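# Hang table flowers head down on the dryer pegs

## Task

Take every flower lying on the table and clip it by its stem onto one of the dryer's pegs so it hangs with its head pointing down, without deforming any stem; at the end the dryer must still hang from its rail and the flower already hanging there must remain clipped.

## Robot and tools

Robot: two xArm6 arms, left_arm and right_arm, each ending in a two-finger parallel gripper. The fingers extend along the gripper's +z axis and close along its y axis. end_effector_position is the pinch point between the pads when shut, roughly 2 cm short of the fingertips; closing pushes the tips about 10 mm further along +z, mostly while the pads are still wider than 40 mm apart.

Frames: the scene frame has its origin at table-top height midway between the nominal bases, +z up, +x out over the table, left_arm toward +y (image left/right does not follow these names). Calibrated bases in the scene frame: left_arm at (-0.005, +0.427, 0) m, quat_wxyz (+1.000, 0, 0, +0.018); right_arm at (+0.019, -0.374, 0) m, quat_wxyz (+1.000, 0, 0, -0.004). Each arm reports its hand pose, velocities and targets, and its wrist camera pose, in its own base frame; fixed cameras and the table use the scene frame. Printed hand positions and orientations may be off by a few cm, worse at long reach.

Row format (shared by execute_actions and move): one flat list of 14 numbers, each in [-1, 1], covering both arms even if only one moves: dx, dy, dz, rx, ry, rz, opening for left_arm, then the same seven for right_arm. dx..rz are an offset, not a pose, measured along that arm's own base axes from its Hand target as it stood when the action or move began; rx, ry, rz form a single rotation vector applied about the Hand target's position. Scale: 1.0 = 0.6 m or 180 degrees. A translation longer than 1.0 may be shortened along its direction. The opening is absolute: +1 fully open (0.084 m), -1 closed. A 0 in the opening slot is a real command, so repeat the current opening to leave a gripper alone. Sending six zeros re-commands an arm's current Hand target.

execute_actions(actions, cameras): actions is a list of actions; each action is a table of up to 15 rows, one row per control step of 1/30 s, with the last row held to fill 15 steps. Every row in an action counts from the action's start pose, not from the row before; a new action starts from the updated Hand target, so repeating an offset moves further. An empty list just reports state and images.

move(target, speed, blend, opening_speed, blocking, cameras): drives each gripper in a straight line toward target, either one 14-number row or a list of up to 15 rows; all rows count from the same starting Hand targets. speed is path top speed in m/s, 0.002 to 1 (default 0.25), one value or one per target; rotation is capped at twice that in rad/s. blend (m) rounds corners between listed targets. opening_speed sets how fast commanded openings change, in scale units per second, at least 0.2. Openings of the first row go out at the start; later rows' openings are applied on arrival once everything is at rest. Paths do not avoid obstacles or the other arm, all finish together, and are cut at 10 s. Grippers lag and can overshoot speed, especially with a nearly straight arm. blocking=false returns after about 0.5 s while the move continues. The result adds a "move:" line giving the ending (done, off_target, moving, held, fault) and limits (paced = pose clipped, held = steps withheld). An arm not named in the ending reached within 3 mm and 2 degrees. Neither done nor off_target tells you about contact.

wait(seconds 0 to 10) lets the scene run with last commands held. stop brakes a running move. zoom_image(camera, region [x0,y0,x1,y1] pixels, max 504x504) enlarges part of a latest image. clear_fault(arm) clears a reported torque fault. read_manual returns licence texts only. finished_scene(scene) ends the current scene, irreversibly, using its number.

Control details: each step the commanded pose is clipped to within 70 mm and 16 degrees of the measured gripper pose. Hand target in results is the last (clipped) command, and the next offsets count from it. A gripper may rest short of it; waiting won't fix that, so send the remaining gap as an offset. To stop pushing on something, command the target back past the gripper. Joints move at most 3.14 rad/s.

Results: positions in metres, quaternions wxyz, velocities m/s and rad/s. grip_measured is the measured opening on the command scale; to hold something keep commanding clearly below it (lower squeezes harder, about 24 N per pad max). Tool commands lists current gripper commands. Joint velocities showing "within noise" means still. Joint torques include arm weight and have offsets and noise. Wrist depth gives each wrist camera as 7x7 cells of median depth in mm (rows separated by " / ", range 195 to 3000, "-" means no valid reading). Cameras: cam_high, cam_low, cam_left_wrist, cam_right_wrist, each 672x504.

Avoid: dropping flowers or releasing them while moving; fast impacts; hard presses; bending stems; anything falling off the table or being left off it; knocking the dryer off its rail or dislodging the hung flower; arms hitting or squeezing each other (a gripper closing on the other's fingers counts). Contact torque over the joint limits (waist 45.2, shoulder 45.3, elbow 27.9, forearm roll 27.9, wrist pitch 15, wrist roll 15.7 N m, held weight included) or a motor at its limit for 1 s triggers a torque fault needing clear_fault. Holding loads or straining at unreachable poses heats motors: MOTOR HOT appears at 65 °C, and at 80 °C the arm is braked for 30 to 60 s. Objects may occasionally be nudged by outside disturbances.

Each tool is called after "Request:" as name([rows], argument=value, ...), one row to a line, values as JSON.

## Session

Request:
execute_actions(actions=[])

Request:
zoom_image(camera="cam_high", region=[180, 30, 460, 240])

Request:
zoom_image(camera="cam_high", region=[180, 170, 460, 380])

Request:
zoom_image(camera="cam_low", region=[200, 130, 480, 340])

Scene clock: 0.00 s.
left_arm: end_effector_position=(+0.1808, +0.4132, +0.1322) grip_measured=+1.00 end_effector_quat_wxyz=(-0.061, +0.997, +0.016, +0.043) | right_arm: end_effector_position=(+0.2581, +0.0015, +0.1577) grip_measured=+1.00 end_effector_quat_wxyz=(-0.540, +0.242, +0.774, -0.224)
Joint positions: left_arm=[1.169 -0.047 -0.75 -0.049 0.651 1.174 0.084] | right_arm=[0.05 0.466 -1.249 -0.043 2.032 -2.476 0.084]
Joint velocities: within noise
Joint torques (N m): no reading
Wrist depth (mm): cam_left_wrist=[870 1097 1093 1071 277 274 269 / 878 1092 1078 1065 274 271 266 / 890 1078 1069 1053 271 268 264 / 891 1068 1054 1039 269 266 261 / 906 1058 1048 1032 266 263 259 / 921 1053 1032 1020 264 260 256 / 933 1039 1026 - 261 258 254] | cam_right_wrist=[268 296 293 308 1860 1915 1900 / - 297 302 1858 1916 1935 604 / 1825 309 315 334 1330 611 498 / 1867 1903 336 333 373 527 439 / 1926 1972 2047 347 357 443 381 / 2033 2059 674 516 371 380 345 / 2082 683 547 471 385 348 317]
Hand target: left_arm +0.1808, +0.4132, +0.1322; -0.061, +0.997, +0.016, +0.043 | right_arm +0.2581, +0.0015, +0.1577; -0.540, +0.242, +0.774, -0.224
Tool commands: left_gripper/opening=+1.0 right_gripper/opening=+1.0

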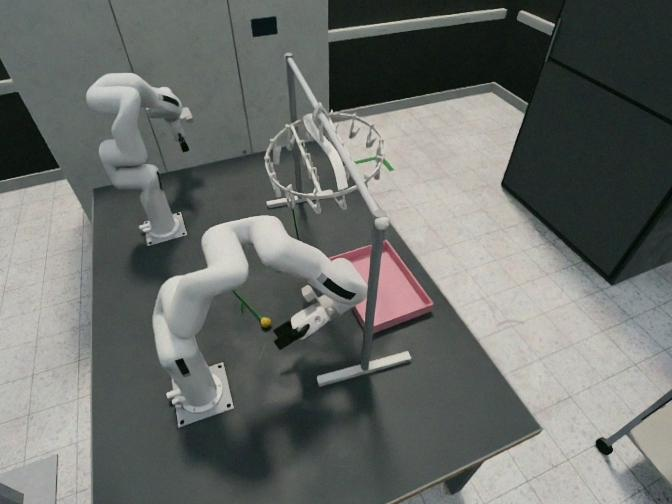

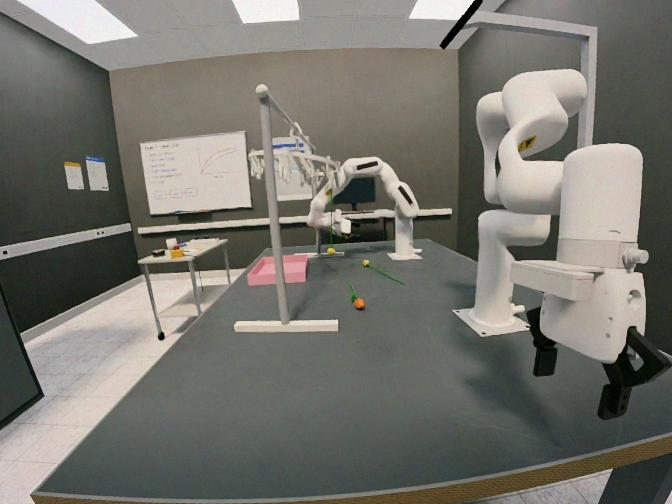

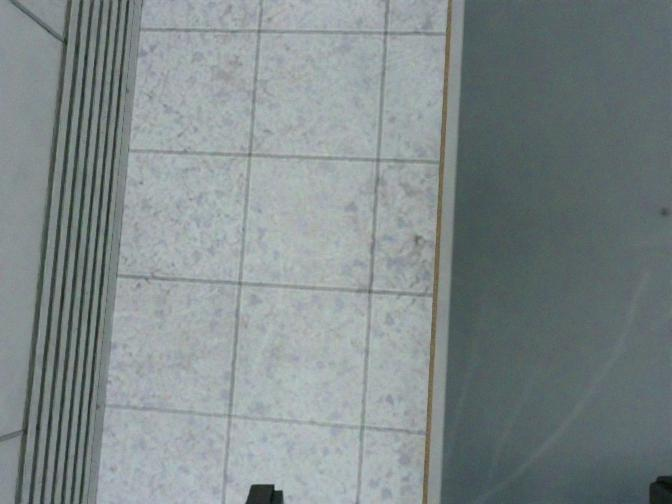

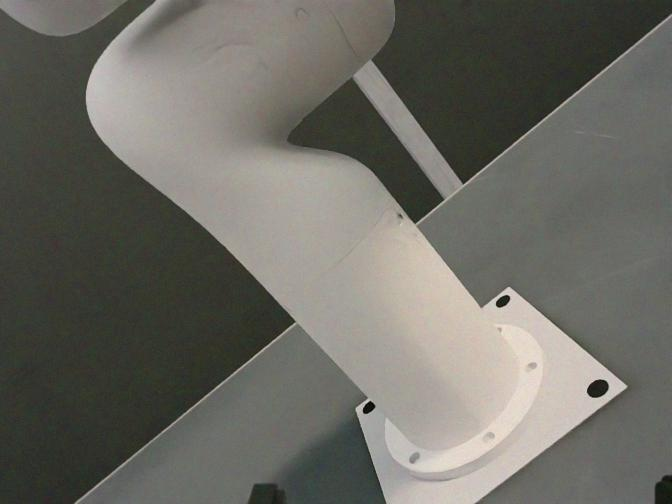

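Scaled by 1.800 from the camera's 672x504 image, which has a finer 960x720 frame.

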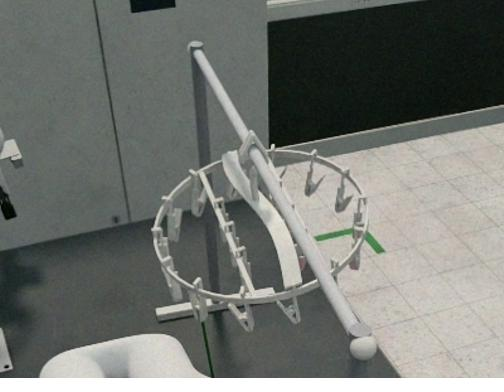

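Scaled by 1.800 from the camera's 672x504 image, which has a finer 960x720 frame.

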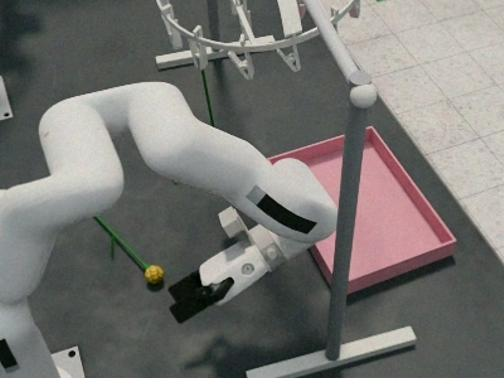

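Scaled by 1.800 from the camera's 672x504 image, which has a finer 960x720 frame.

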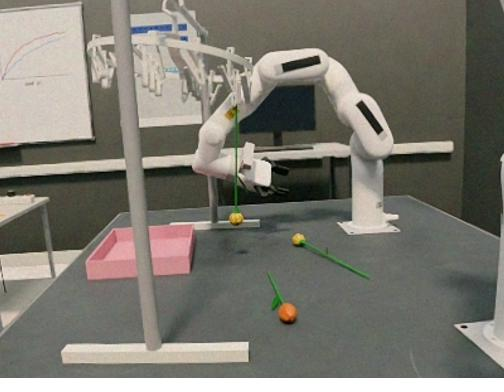

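Request:
move([
  [0,0,0.3,0,0,0,1,0,0,0.2,0,0,0,1],
  [0.032,-0.728,0.48,-0.0394,0.0278,-0.0103,1,-0.0135,-0.0025,0.437,-0.4699,-0.195,-0.6736,1],
], speed=0.35)

Scene clock: 32.53 s.
left_arm: end_effector_position=(+0.2000, -0.0236, +0.4202) grip_measured=+1.00 end_effector_quat_wxyz=(+0.001, +1.000, +0.000, +0.000) | right_arm: end_effector_position=(+0.2500, +0.0000, +0.4199) grip_measured=+1.00 end_effector_quat_wxyz=(+0.000, +1.000, +0.000, +0.000)
Joint positions: left_arm=[-0.114 -0.849 -1.026 -0.002 1.875 -0.115 0.084] | right_arm=[-0.001 -0.7 -1.097 0.001 1.797 0 0.084]
Joint velocities: within noise
Joint torques (N m): left_arm=[-4.13 6.87 -19.99 2.06 -0.3 -0.92] | right_arm=[4.45 -0.67 -18.92 -1.88 -0.47 1.08]
Wrist depth (mm): cam_left_wrist=[547 549 551 553 555 558 558 / 547 550 551 552 554 557 559 / 547 549 552 553 554 557 559 / 545 549 551 553 556 556 558 / 547 550 552 555 554 556 557 / 548 550 551 552 554 557 558 / 547 550 550 553 554 557 557] | cam_right_wrist=[550 550 552 552 553 555 556 / 549 550 553 554 553 554 558 / 549 552 550 554 553 554 557 / 549 552 552 554 555 554 556 / 549 550 553 552 555 554 556 / 550 550 552 553 551 555 557 / 550 552 551 553 554 556 555]
Hand target: left_arm +0.2000, -0.0236, +0.4202; +0.001, +1.000, +0.000, +0.000 | right_arm +0.2500, +0.0000, +0.4199; +0.000, +1.000, +0.000, +0.000
Off the commanded pose: left_arm 0.000 m, 0 deg | right_arm 0.000 m, 0 deg.
move: done; limits=paced

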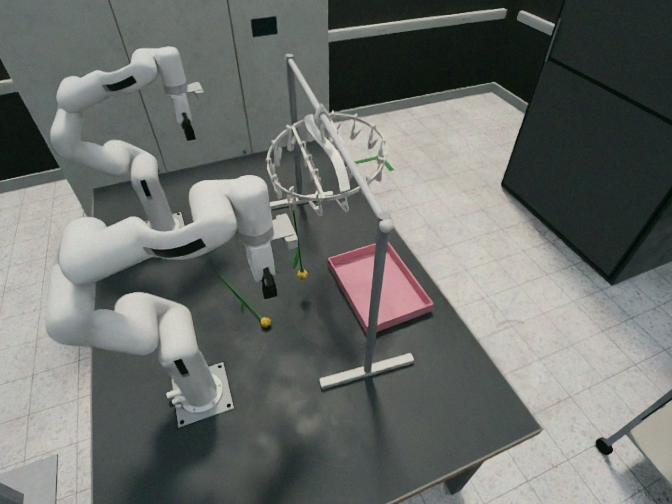

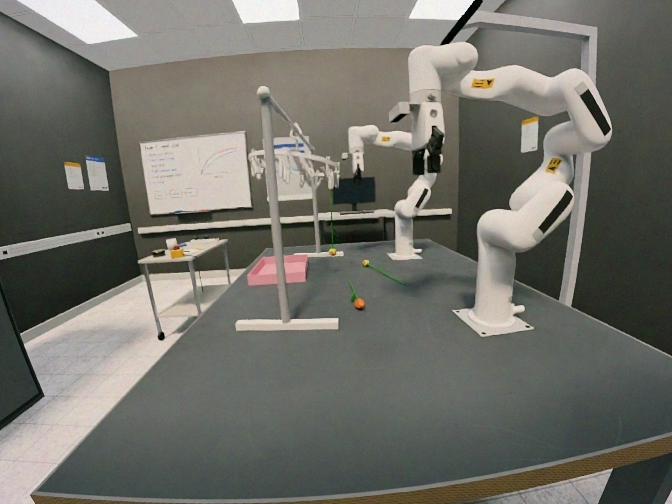

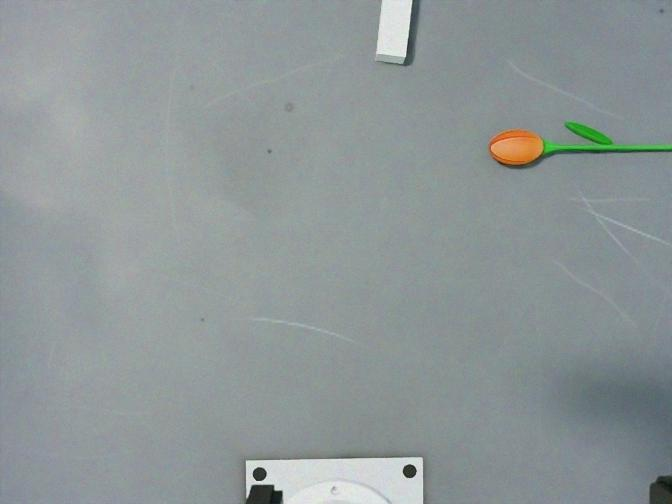

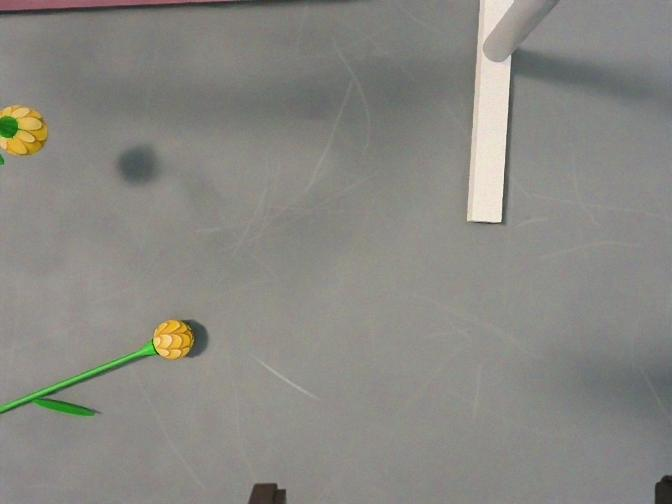

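Request:
move(target=[0.133,-0.044,0,-0.1954,-0.4718,-0.1954,1,0.05,0.083,0,0.1954,-0.4718,0.1954,1], speed=0.35)

Request:
zoom_image(camera="cam_left_wrist", region=[250, 150, 586, 402])

Request:
zoom_image(camera="cam_right_wrist", region=[100, 180, 436, 432])

Scene clock: 66.03 s.
left_arm: end_effector_position=(+0.2797, -0.0500, +0.4202) grip_measured=+1.00 end_effector_quat_wxyz=(+0.271, +0.653, -0.271, +0.653) | right_arm: end_effector_position=(+0.2800, +0.0498, +0.4199) grip_measured=+1.00 end_effector_quat_wxyz=(-0.271, +0.653, +0.271, +0.653)
Joint positions: left_arm=[0.994 -1.301 -0.148 -1.545 1.779 1.696 0.084] | right_arm=[-0.992 -1.302 -0.147 1.545 1.776 -1.695 0.084]
Joint velocities: within noise
Joint torques (N m): left_arm=[-4.22 11.63 -22.25 -4.63 2.01 1] | right_arm=[4.28 4.63 -20.29 3.19 1.66 -1.12]
Wrist depth (mm): cam_left_wrist=[360 - - - - - - / - - - - - - - / - - - - - - - / - - - 570 467 454 480 / 2984 - - - - 624 506 / - - - 2454 - - - / - - - - - 1388 -] | cam_right_wrist=[1747 - - - 428 2393 2130 / 1756 1931 - - - 2384 2136 / 1744 - - 708 - 2313 2112 / 1705 599 653 569 512 467 2138 / 1699 430 374 369 377 2252 2152 / 1692 - - - - 2381 2144 / 1723 1311 - - - 2336 2129]
Hand target: left_arm +0.2798, -0.0500, +0.4202; +0.271, +0.653, -0.271, +0.653 | right_arm +0.2800, +0.0498, +0.4199; -0.271, +0.653, +0.271, +0.653
Off the commanded pose: left_arm 0.000 m, 0 deg | right_arm 0.000 m, 0 deg.
move: done

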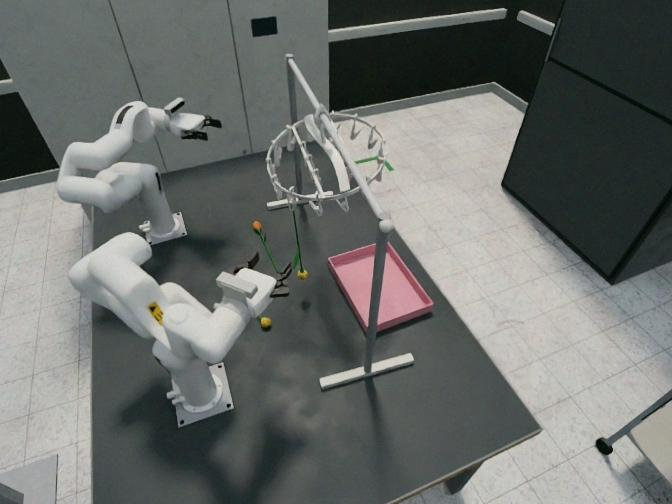

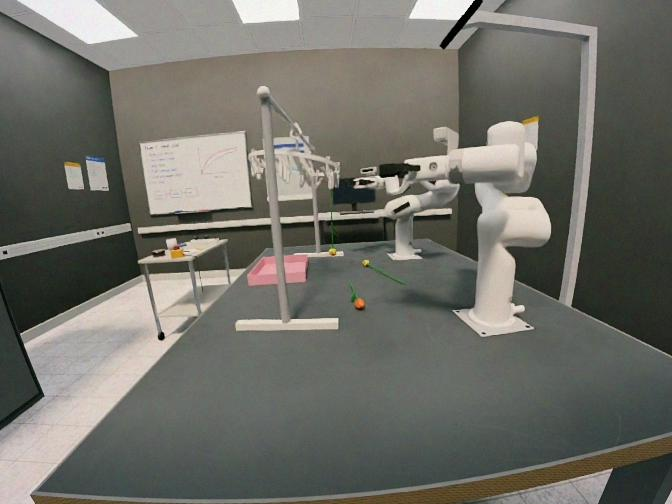

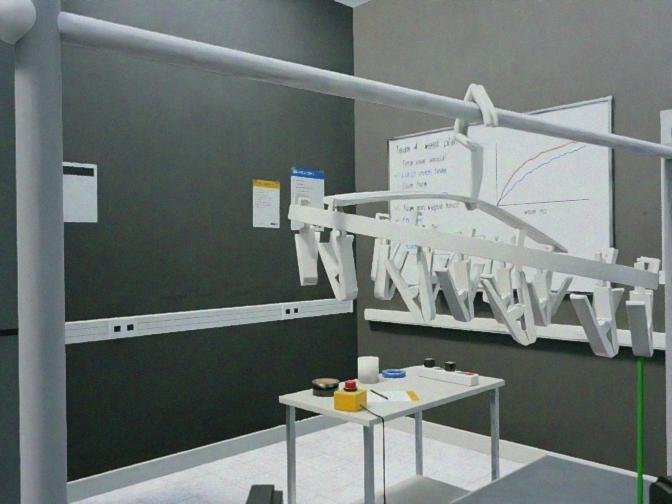

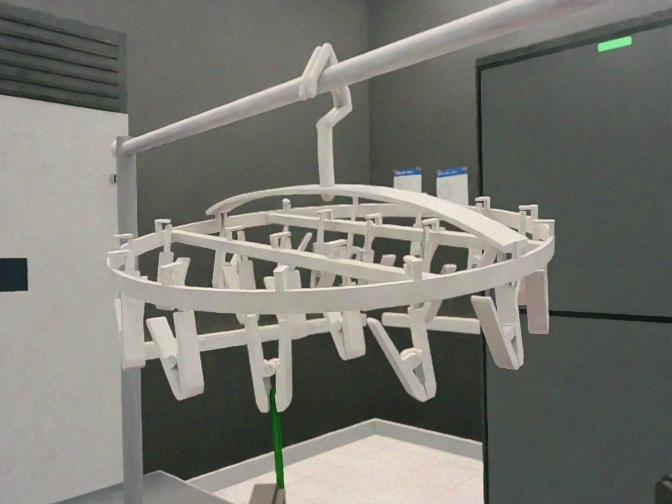

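Scaled by 1.500 from the camera's 672x504 image, which has a finer 960x720 frame.

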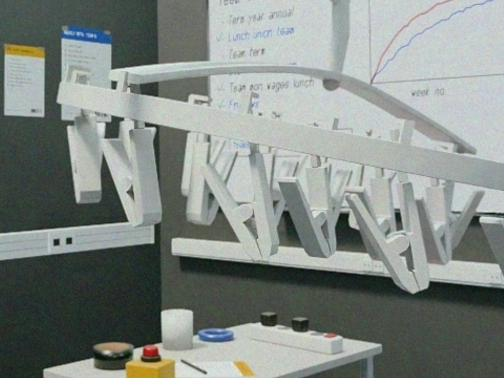

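Scaled by 1.500 from the camera's 672x504 image, which has a finer 960x720 frame.

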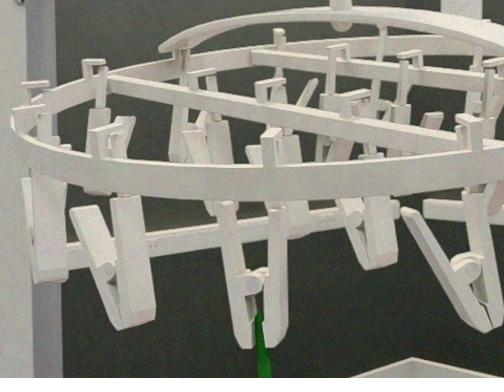

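Request:
move([
  [0,-0.083,0.083,0.1954,0.4718,0.1954,0.19,-0.1,0.25,0,-0.1954,0.4718,-0.1954,-0.286],
  [0.278,-0.243,0.2,-0.5215,0.7775,0.2461,0.19,0.1167,0.6437,-0.2833,0.2257,0.5609,-0.5564,-0.286],
], speed=0.35)

Request:
zoom_image(camera="cam_left_wrist", region=[200, 252, 536, 504])

Scene clock: 267.03 s.
left_arm: end_effector_position=(+0.4465, -0.1958, +0.5402) grip_measured=+0.18 end_effector_quat_wxyz=(+0.417, +0.480, +0.721, -0.276) | right_arm: end_effector_position=(+0.3500, +0.4360, +0.2499) grip_measured=-0.30 end_effector_quat_wxyz=(+0.000, +0.714, -0.700, +0.000)
Joint positions: left_arm=[-0.047 -0.349 -1.273 -0.985 1.216 -1.849 0.052] | right_arm=[0.894 0.291 -1.574 0 1.283 2.446 0.031]
Joint velocities: within noise
Joint torques (N m): left_arm=[-3.86 -22.84 -16.76 1.1 -3.5 -0.9] | right_arm=[4.15 -14.63 -20.8 -1.8 -0.38 1]
Wrist depth (mm): cam_left_wrist=[658 659 685 665 678 695 698 / 326 351 766 793 797 784 1850 / 305 322 892 941 917 2200 2335 / 290 307 1103 1111 2331 2205 2730 / 269 289 324 1342 2626 - - / 252 279 304 279 368 312 - / 237 260 437 405 321 288 -] | cam_right_wrist=[374 380 380 380 381 382 383 / 374 379 380 380 381 381 383 / 374 379 380 380 381 381 383 / 378 379 380 379 381 382 382 / 378 380 379 380 381 382 383 / 379 378 380 380 380 381 382 / 378 379 379 380 381 381 382]
Hand target: left_arm +0.4466, -0.1958, +0.5402; +0.417, +0.480, +0.721, -0.276 | right_arm +0.3500, +0.4361, +0.2499; +0.000, +0.714, -0.700, +0.000
Off the commanded pose: left_arm 0.000 m, 0 deg | right_arm 0.000 m, 0 deg.
move: done; limits=paced

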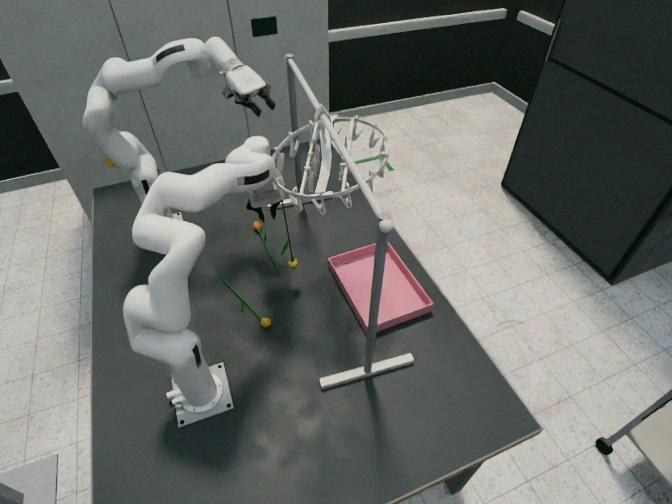

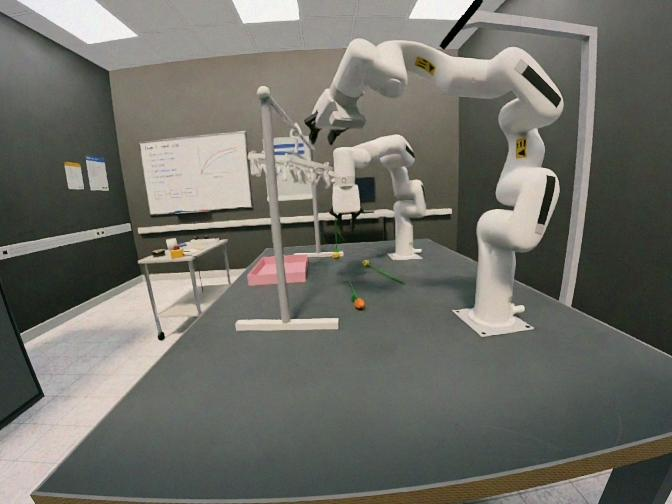

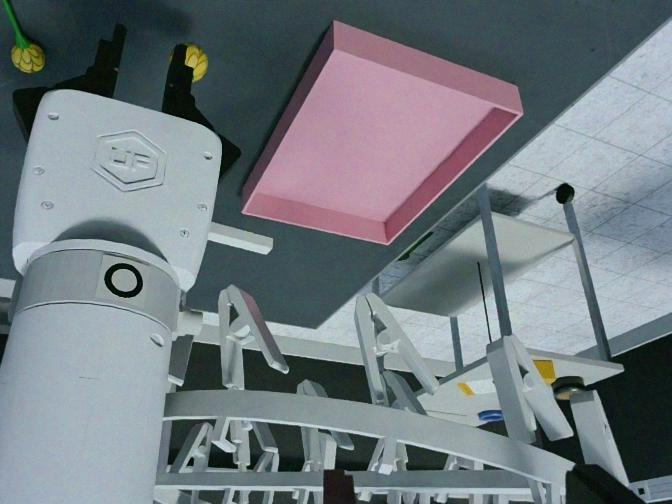

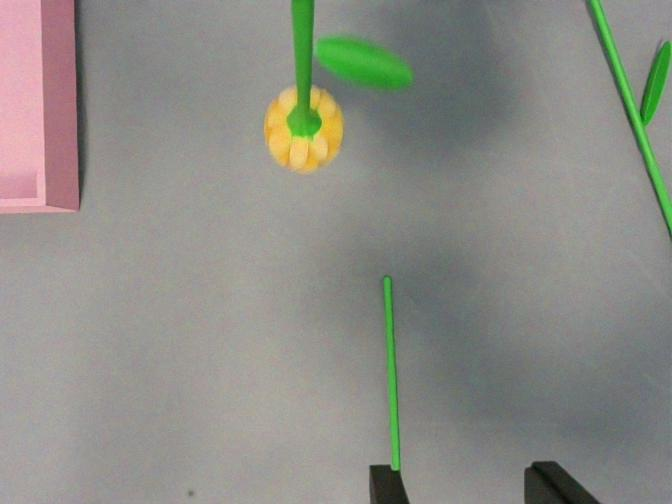

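Scaled by 1.500 from the camera's 672x504 image, which has a finer 960x720 frame.

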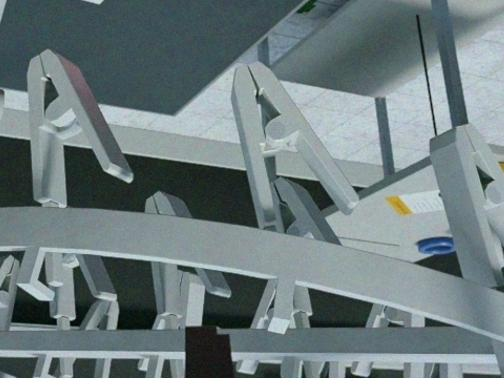

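Request:
move(target=[0,0,0,0,0,0,0.19,-0.0167,0.085,-0.3,0,0,0.0133,-0.286], speed=0.15, cameras=["cam_right_wrist", "cam_left_wrist"])

Scene clock: 287.70 s.
left_arm: end_effector_position=(+0.4466, -0.1958, +0.5402) grip_measured=+0.18 end_effector_quat_wxyz=(+0.417, +0.480, +0.721, -0.276) | right_arm: end_effector_position=(+0.3400, +0.4870, +0.0700) grip_measured=-0.30 end_effector_quat_wxyz=(+0.000, +0.728, -0.685, +0.000)
Joint positions: left_arm=[-0.047 -0.349 -1.273 -0.985 1.216 -1.849 0.052] | right_arm=[0.961 0.586 -1.484 0.001 0.898 2.471 0.031]
Joint velocities: within noise
Joint torques (N m): left_arm=[-3.92 -22.68 -19.68 1.01 -3.67 -0.85] | right_arm=[4.22 -16.68 -19.77 -0.25 -2.98 1.04]
Wrist depth (mm): cam_left_wrist=[288 294 663 665 679 691 696 / 285 289 766 793 794 788 1872 / 327 363 906 946 915 2184 2300 / 385 965 1107 1119 2321 2214 2741 / 385 1236 322 - 2657 - - / 2790 331 291 376 383 317 - / 2577 473 435 403 269 288 -] | cam_right_wrist=[199 199 199 200 200 200 201 / 198 199 199 200 200 200 201 / 198 199 199 199 199 200 201 / 198 199 199 199 200 200 201 / 198 198 199 199 200 200 200 / 198 198 199 199 199 200 200 / 198 198 199 199 199 200 200]
Hand target: left_arm +0.4466, -0.1958, +0.5402; +0.417, +0.480, +0.721, -0.276 | right_arm +0.3400, +0.4871, +0.0699; +0.000, +0.728, -0.685, +0.000
Off the commanded pose: left_arm 0.000 m, 0 deg | right_arm 0.000 m, 0 deg.
move: done
Images, in order (width x height): cam_left_wrist 672x504, cam_right_wrist 672x504.

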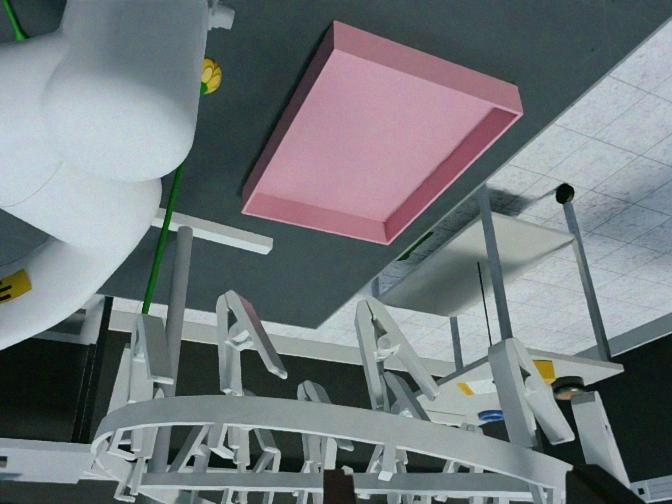

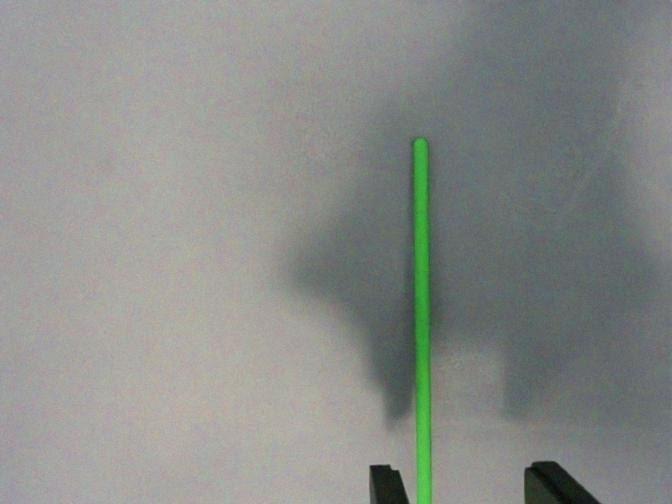

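Request:
move(target=[0,0,0,0,0,0,0.19,0.0008,0,-0.0803,0,0,0,-0.286], speed=0.06, cameras=["cam_right_wrist"])

Request:
move(target=[0,0,0,0,0,0,0.19,0,0,0,0,0,0,-1], opening_speed=0.35, cameras=["cam_right_wrist"])

Request:
move(target=[0,0,0,0,0,0,0.19,0,0,0.1,0,0,0,-1], speed=0.08, cameras=["cam_right_wrist", "cam_low", "cam_high"])

Request:
zoom_image(camera="cam_low", region=[290, 220, 430, 325])

Scene clock: 300.33 s.
left_arm: end_effector_position=(+0.4466, -0.1958, +0.5402) grip_measured=+0.18 end_effector_quat_wxyz=(+0.417, +0.480, +0.721, -0.276) | right_arm: end_effector_position=(+0.3406, +0.4871, +0.0221) grip_measured=-0.30 end_effector_quat_wxyz=(+0.000, +0.728, -0.685, +0.000) end_effector_velocity=(+0.000, +0.000, -0.002) end_effector_angular_velocity=(-0.001, +0.001, -0.001)
Joint positions: left_arm=[-0.047 -0.349 -1.273 -0.985 1.216 -1.849 0.052] | right_arm=[0.961 0.67 -1.47 0.001 0.8 2.47 0.031]
Joint velocities: left_arm=[within noise] | right_arm=[0 0.003 -0.001 0 -0.001 0 -0.001]
Joint torques (N m): left_arm=[-3.23 -22 -18.26 0.31 -3.17 -0.81] | right_arm=[-3.89 -11.86 -14.59 1.08 -2.97 -1.16]
Wrist depth (mm): cam_left_wrist=[310 303 665 665 675 693 694 / 340 368 766 791 794 788 1863 / 403 861 905 940 916 2197 2314 / 392 1042 1102 1125 2321 2223 2711 / 2481 1230 321 2996 2645 - - / 2835 333 291 376 385 317 - / 2629 472 434 397 319 288 -] | cam_right_wrist=[- - - - - - - / - - - - - - - / - - - - - - - / - - - - - - - / - - - - - - - / - - - - - - - / - - - - - - -]
Hand target: left_arm +0.4466, -0.1958, +0.5402; +0.417, +0.480, +0.721, -0.276 | right_arm +0.3405, +0.4871, +0.0217; +0.000, +0.728, -0.685, +0.000
Off the commanded pose: left_arm 0.000 m, 0 deg | right_arm 0.000 m, 0 deg.
move: done
Images, in order (width x height): cam_right_wrist 672x504.

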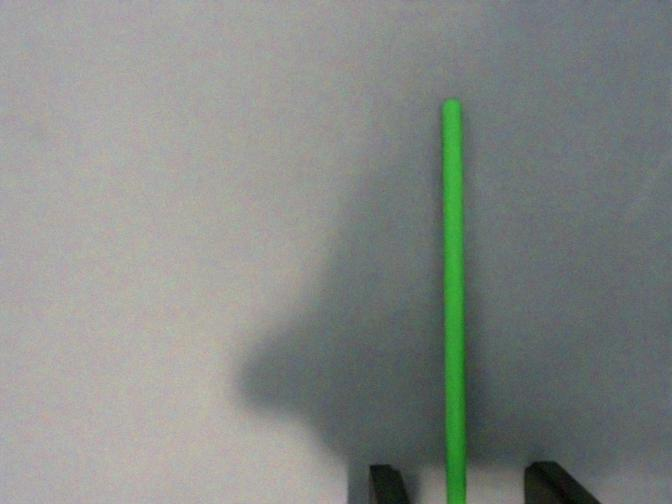

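Scene clock: 302.60 s.
left_arm: end_effector_position=(+0.4466, -0.1958, +0.5402) grip_measured=+0.18 end_effector_quat_wxyz=(+0.417, +0.480, +0.721, -0.276) | right_arm: end_effector_position=(+0.3405, +0.4870, +0.0216) grip_measured=-0.91 end_effector_quat_wxyz=(+0.000, +0.728, -0.685, +0.000)
Joint positions: left_arm=[-0.047 -0.349 -1.273 -0.985 1.216 -1.849 0.052] | right_arm=[0.961 0.671 -1.47 0.001 0.799 2.47 0.004]
Joint velocities: within noise
Joint torques (N m): left_arm=[-3.23 -21.73 -18.73 0.15 -3.02 -0.8] | right_arm=[-2.41 -12.83 -7.59 -1 1.33 -0.81]
Wrist depth (mm): cam_left_wrist=[310 303 665 666 677 693 698 / 341 368 763 791 796 789 1869 / 403 862 905 945 917 2195 2319 / 392 1043 1103 1112 2329 2212 2726 / 2464 1237 321 2963 2641 - - / 2783 333 292 377 385 316 - / 2626 472 434 397 320 288 -] | cam_right_wrist=[- - - - - - - / - - - - - - - / - - - - - - - / - - - - - - - / - - - - - - - / - - - - - - - / - - - - - - -]
Hand target: left_arm +0.4466, -0.1958, +0.5402; +0.417, +0.480, +0.721, -0.276 | right_arm +0.3405, +0.4871, +0.0217; +0.000, +0.728, -0.685, +0.000
Off the commanded pose: left_arm 0.000 m, 0 deg | right_arm 0.000 m, 0 deg.
move: done
Images, in order (width x height): cam_right_wrist 672x504.

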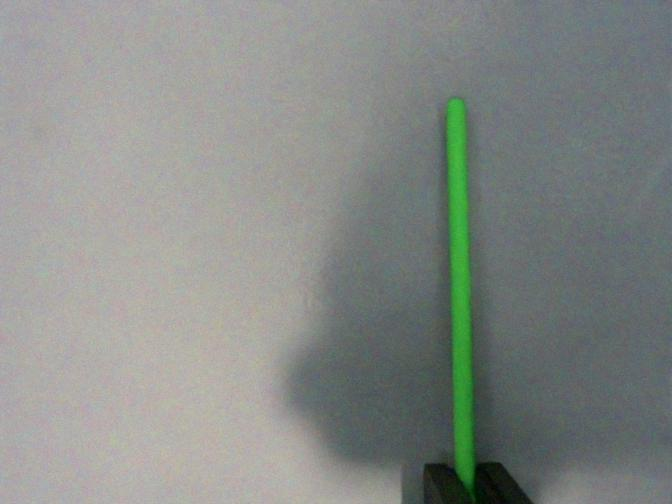

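Scene clock: 303.90 s.
left_arm: end_effector_position=(+0.4466, -0.1958, +0.5402) grip_measured=+0.18 end_effector_quat_wxyz=(+0.417, +0.480, +0.721, -0.276) | right_arm: end_effector_position=(+0.3405, +0.4871, +0.0816) grip_measured=-0.91 end_effector_quat_wxyz=(+0.000, +0.728, -0.685, +0.000)
Joint positions: left_arm=[-0.047 -0.349 -1.273 -0.985 1.216 -1.849 0.052] | right_arm=[0.961 0.569 -1.493 0.001 0.924 2.47 0.004]
Joint velocities: within noise
Joint torques (N m): left_arm=[-3.11 -21.55 -18.82 0.13 -2.95 -0.7] | right_arm=[-2.08 -22.42 -20.05 -1.73 -0.34 0.47]
Wrist depth (mm): cam_left_wrist=[290 295 664 665 676 694 694 / 274 279 766 791 796 786 1857 / 309 314 901 947 915 2181 2333 / 355 463 1112 1117 2325 2207 2738 / 375 1228 321 2996 2649 - - / 2843 334 291 376 385 316 - / 2626 473 435 397 319 288 -] | cam_right_wrist=[210 211 211 211 211 212 212 / 210 211 211 211 212 212 212 / 210 210 211 211 211 212 212 / 209 210 210 211 211 212 212 / 210 210 210 211 211 212 212 / 210 210 210 211 211 211 212 / 210 209 210 210 211 211 212]
Hand target: left_arm +0.4466, -0.1958, +0.5402; +0.417, +0.480, +0.721, -0.276 | right_arm +0.3405, +0.4871, +0.0817; +0.000, +0.728, -0.685, +0.000
Off the commanded pose: left_arm 0.000 m, 0 deg | right_arm 0.000 m, 0 deg.
move: done
Images, in order (width x height): cam_high 672x504, cam_low 672x504, cam_right_wrist 672x504.

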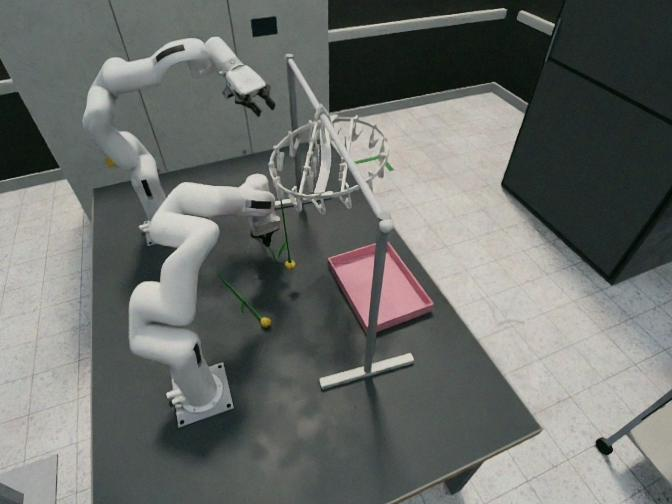

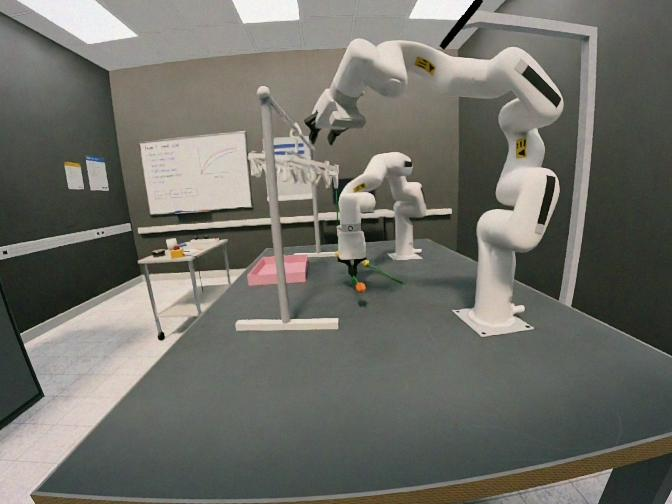

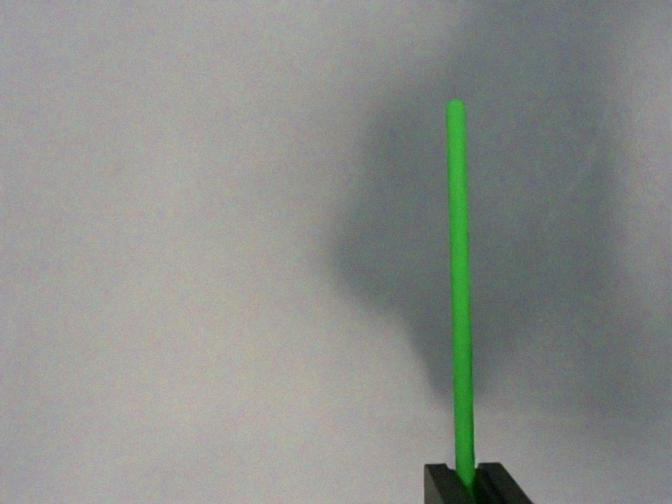

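Scaled by 3.600 from the camera's 672x504 image, which has a finer 960x720 frame.

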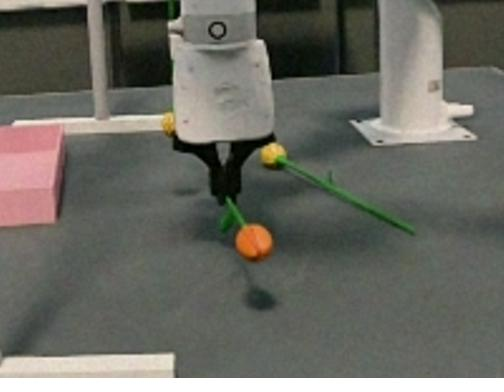

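Request:
move([
  [0,0,0,0,0,0,0.19,-0.1175,-0.112,0.364,0,0,0,-1],
  [0,0,0,0,0,0,0.19,-0.0675,-0.062,0.464,-0.2895,-0.4915,0.4729,-1],
], speed=0.21)

Request:
zoom_image(camera="cam_left_wrist", region=[200, 252, 536, 504])

Request:
zoom_image(camera="cam_right_wrist", region=[200, 50, 536, 302])

Scene clock: 330.37 s.
left_arm: end_effector_position=(+0.4466, -0.1958, +0.5402) grip_measured=+0.18 end_effector_quat_wxyz=(+0.417, +0.480, +0.721, -0.276) | right_arm: end_effector_position=(+0.3000, +0.4499, +0.3601) grip_measured=-0.91 end_effector_quat_wxyz=(-0.156, +0.690, +0.155, +0.689)
Joint positions: left_arm=[-0.047 -0.349 -1.273 -0.985 1.216 -1.849 0.052] | right_arm=[1.256 -0.228 -0.705 -2.084 0.985 2.368 0.004]
Joint velocities: within noise
Joint torques (N m): left_arm=[-2.58 -20.53 -20.51 -0.59 -2.12 -0.54] | right_arm=[-4.65 -13.15 -14.96 -2.13 0.13 1.02]
Wrist depth (mm): cam_left_wrist=[637 661 685 665 679 695 696 / 763 761 793 795 796 785 1861 / 854 903 902 944 914 2197 2307 / 1090 1042 1100 1115 2329 2204 2726 / 2424 1235 321 - 2664 - - / 2795 333 292 376 385 316 - / 2578 473 435 397 319 288 -] | cam_right_wrist=[2598 285 - - 2258 2119 1915 / 2752 - - - 2251 387 1940 / 2741 - - - 2250 237 328 / 2725 - - - 2180 235 1920 / 2660 - - - 2219 2130 1977 / 2737 - - - 2219 2124 1996 / 2731 498 - - 2168 2125 1991]
Hand target: left_arm +0.4466, -0.1958, +0.5402; +0.417, +0.480, +0.721, -0.276 | right_arm +0.3000, +0.4499, +0.3601; -0.156, +0.690, +0.155, +0.690
Off the commanded pose: left_arm 0.000 m, 0 deg | right_arm 0.000 m, 0 deg.
move: done

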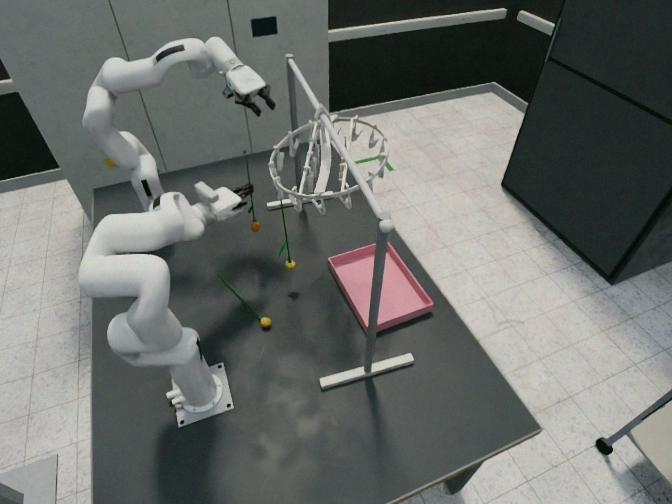

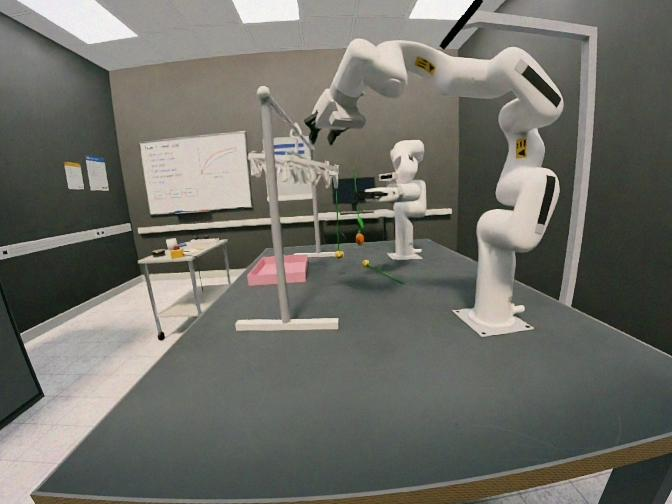

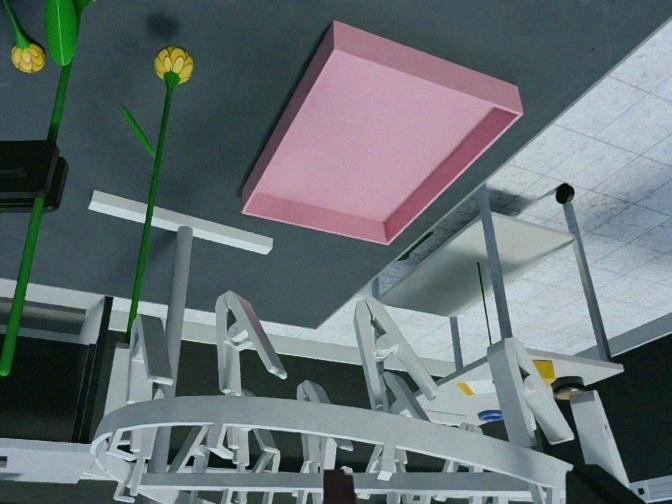

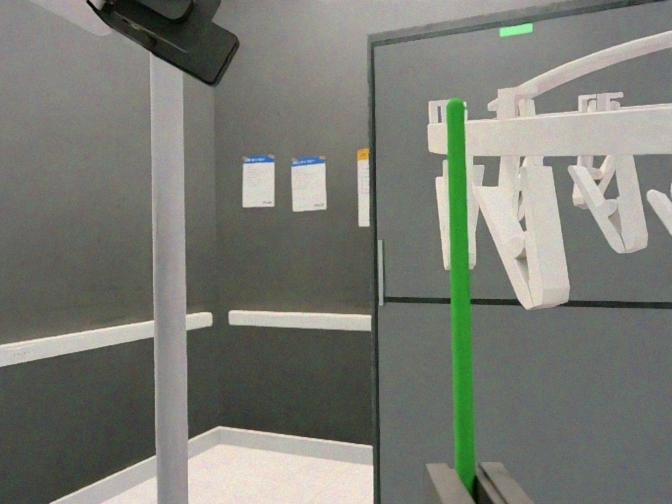

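Scaled by 1.500 from the camera's 672x504 image, which has a finer 960x720 frame.

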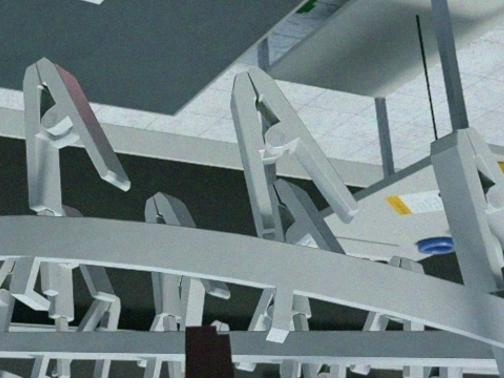

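Scaled by 1.500 from the camera's 672x504 image, which has a finer 960x720 frame.

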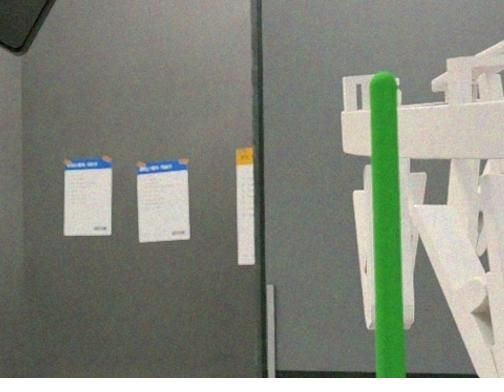

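Request:
move(target=[0.0505,-0.114,-0.1007,0,0,0,0.25,0,0,0,0,0,0,-1], speed=0.1, cameras=["cam_left_wrist", "cam_right_wrist"])

Request:
zoom_image(camera="cam_left_wrist", region=[250, 252, 586, 504])

Request:
zoom_image(camera="cam_right_wrist", region=[336, 20, 672, 272])

Scene clock: 359.00 s.
left_arm: end_effector_position=(+0.4768, -0.2641, +0.4798) grip_measured=+0.24 end_effector_quat_wxyz=(+0.417, +0.480, +0.721, -0.276) | right_arm: end_effector_position=(+0.3000, +0.4499, +0.3601) grip_measured=-0.91 end_effector_quat_wxyz=(-0.156, +0.690, +0.155, +0.690)
Joint positions: left_arm=[-0.255 -0.248 -1.197 -1.012 0.945 -1.809 0.054] | right_arm=[1.256 -0.228 -0.705 -2.085 0.985 2.368 0.004]
Joint velocities: within noise
Joint torques (N m): left_arm=[-4.02 -9.94 -23.66 -2.58 -3.76 1.05] | right_arm=[-4.15 -12.88 -18.04 -1.9 0.2 1.09]
Wrist depth (mm): cam_left_wrist=[604 585 608 572 594 615 617 / 697 676 680 700 706 684 1774 / 831 837 805 839 806 2109 2199 / 1026 924 980 990 2082 2091 2594 / 2352 1167 1259 - 2625 - - / 276 2909 - - 2177 1799 - / 253 216 355 - 2179 - -] | cam_right_wrist=[293 269 294 - 2259 2118 1944 / 2636 291 278 286 2254 387 1928 / 2741 - - - 2259 237 329 / 2718 - - - 2155 235 1919 / 2669 - - - 2213 2116 1950 / 2724 - - - 2217 2117 1987 / 2696 500 - - 2227 2129 1980]
Hand target: left_arm +0.4769, -0.2642, +0.4797; +0.417, +0.480, +0.721, -0.276 | right_arm +0.3000, +0.4499, +0.3601; -0.156, +0.690, +0.155, +0.690
Off the commanded pose: left_arm 0.000 m, 0 deg | right_arm 0.000 m, 0 deg.
move: done
Images, in order (width x height): cam_left_wrist 672x504, cam_right_wrist 672x504.

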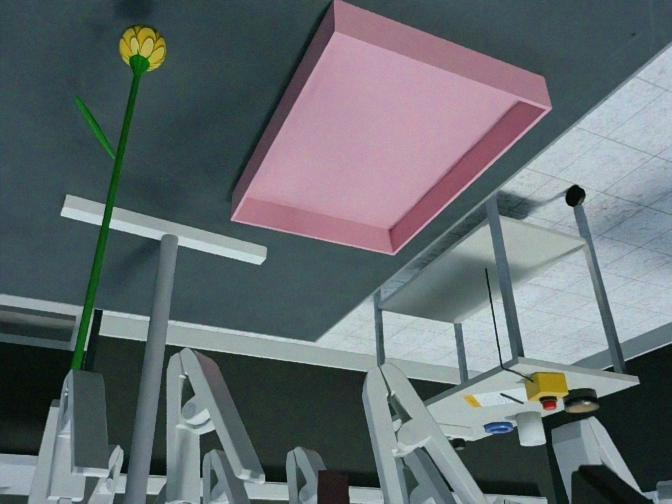

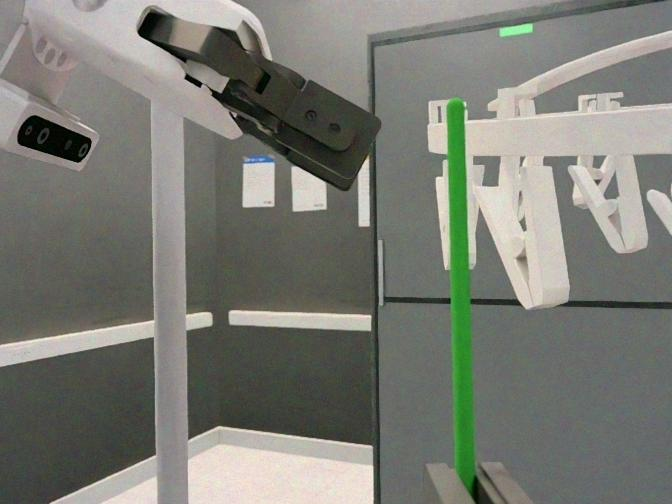

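Scaled by 1.500 from the camera's 672x504 image, which has a finer 960x720 frame.

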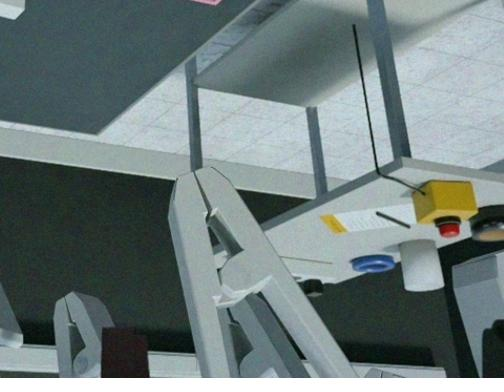

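Scaled by 1.500 from the camera's 672x504 image, which has a finer 960x720 frame.

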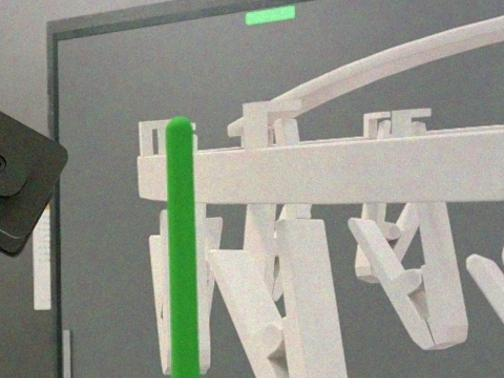

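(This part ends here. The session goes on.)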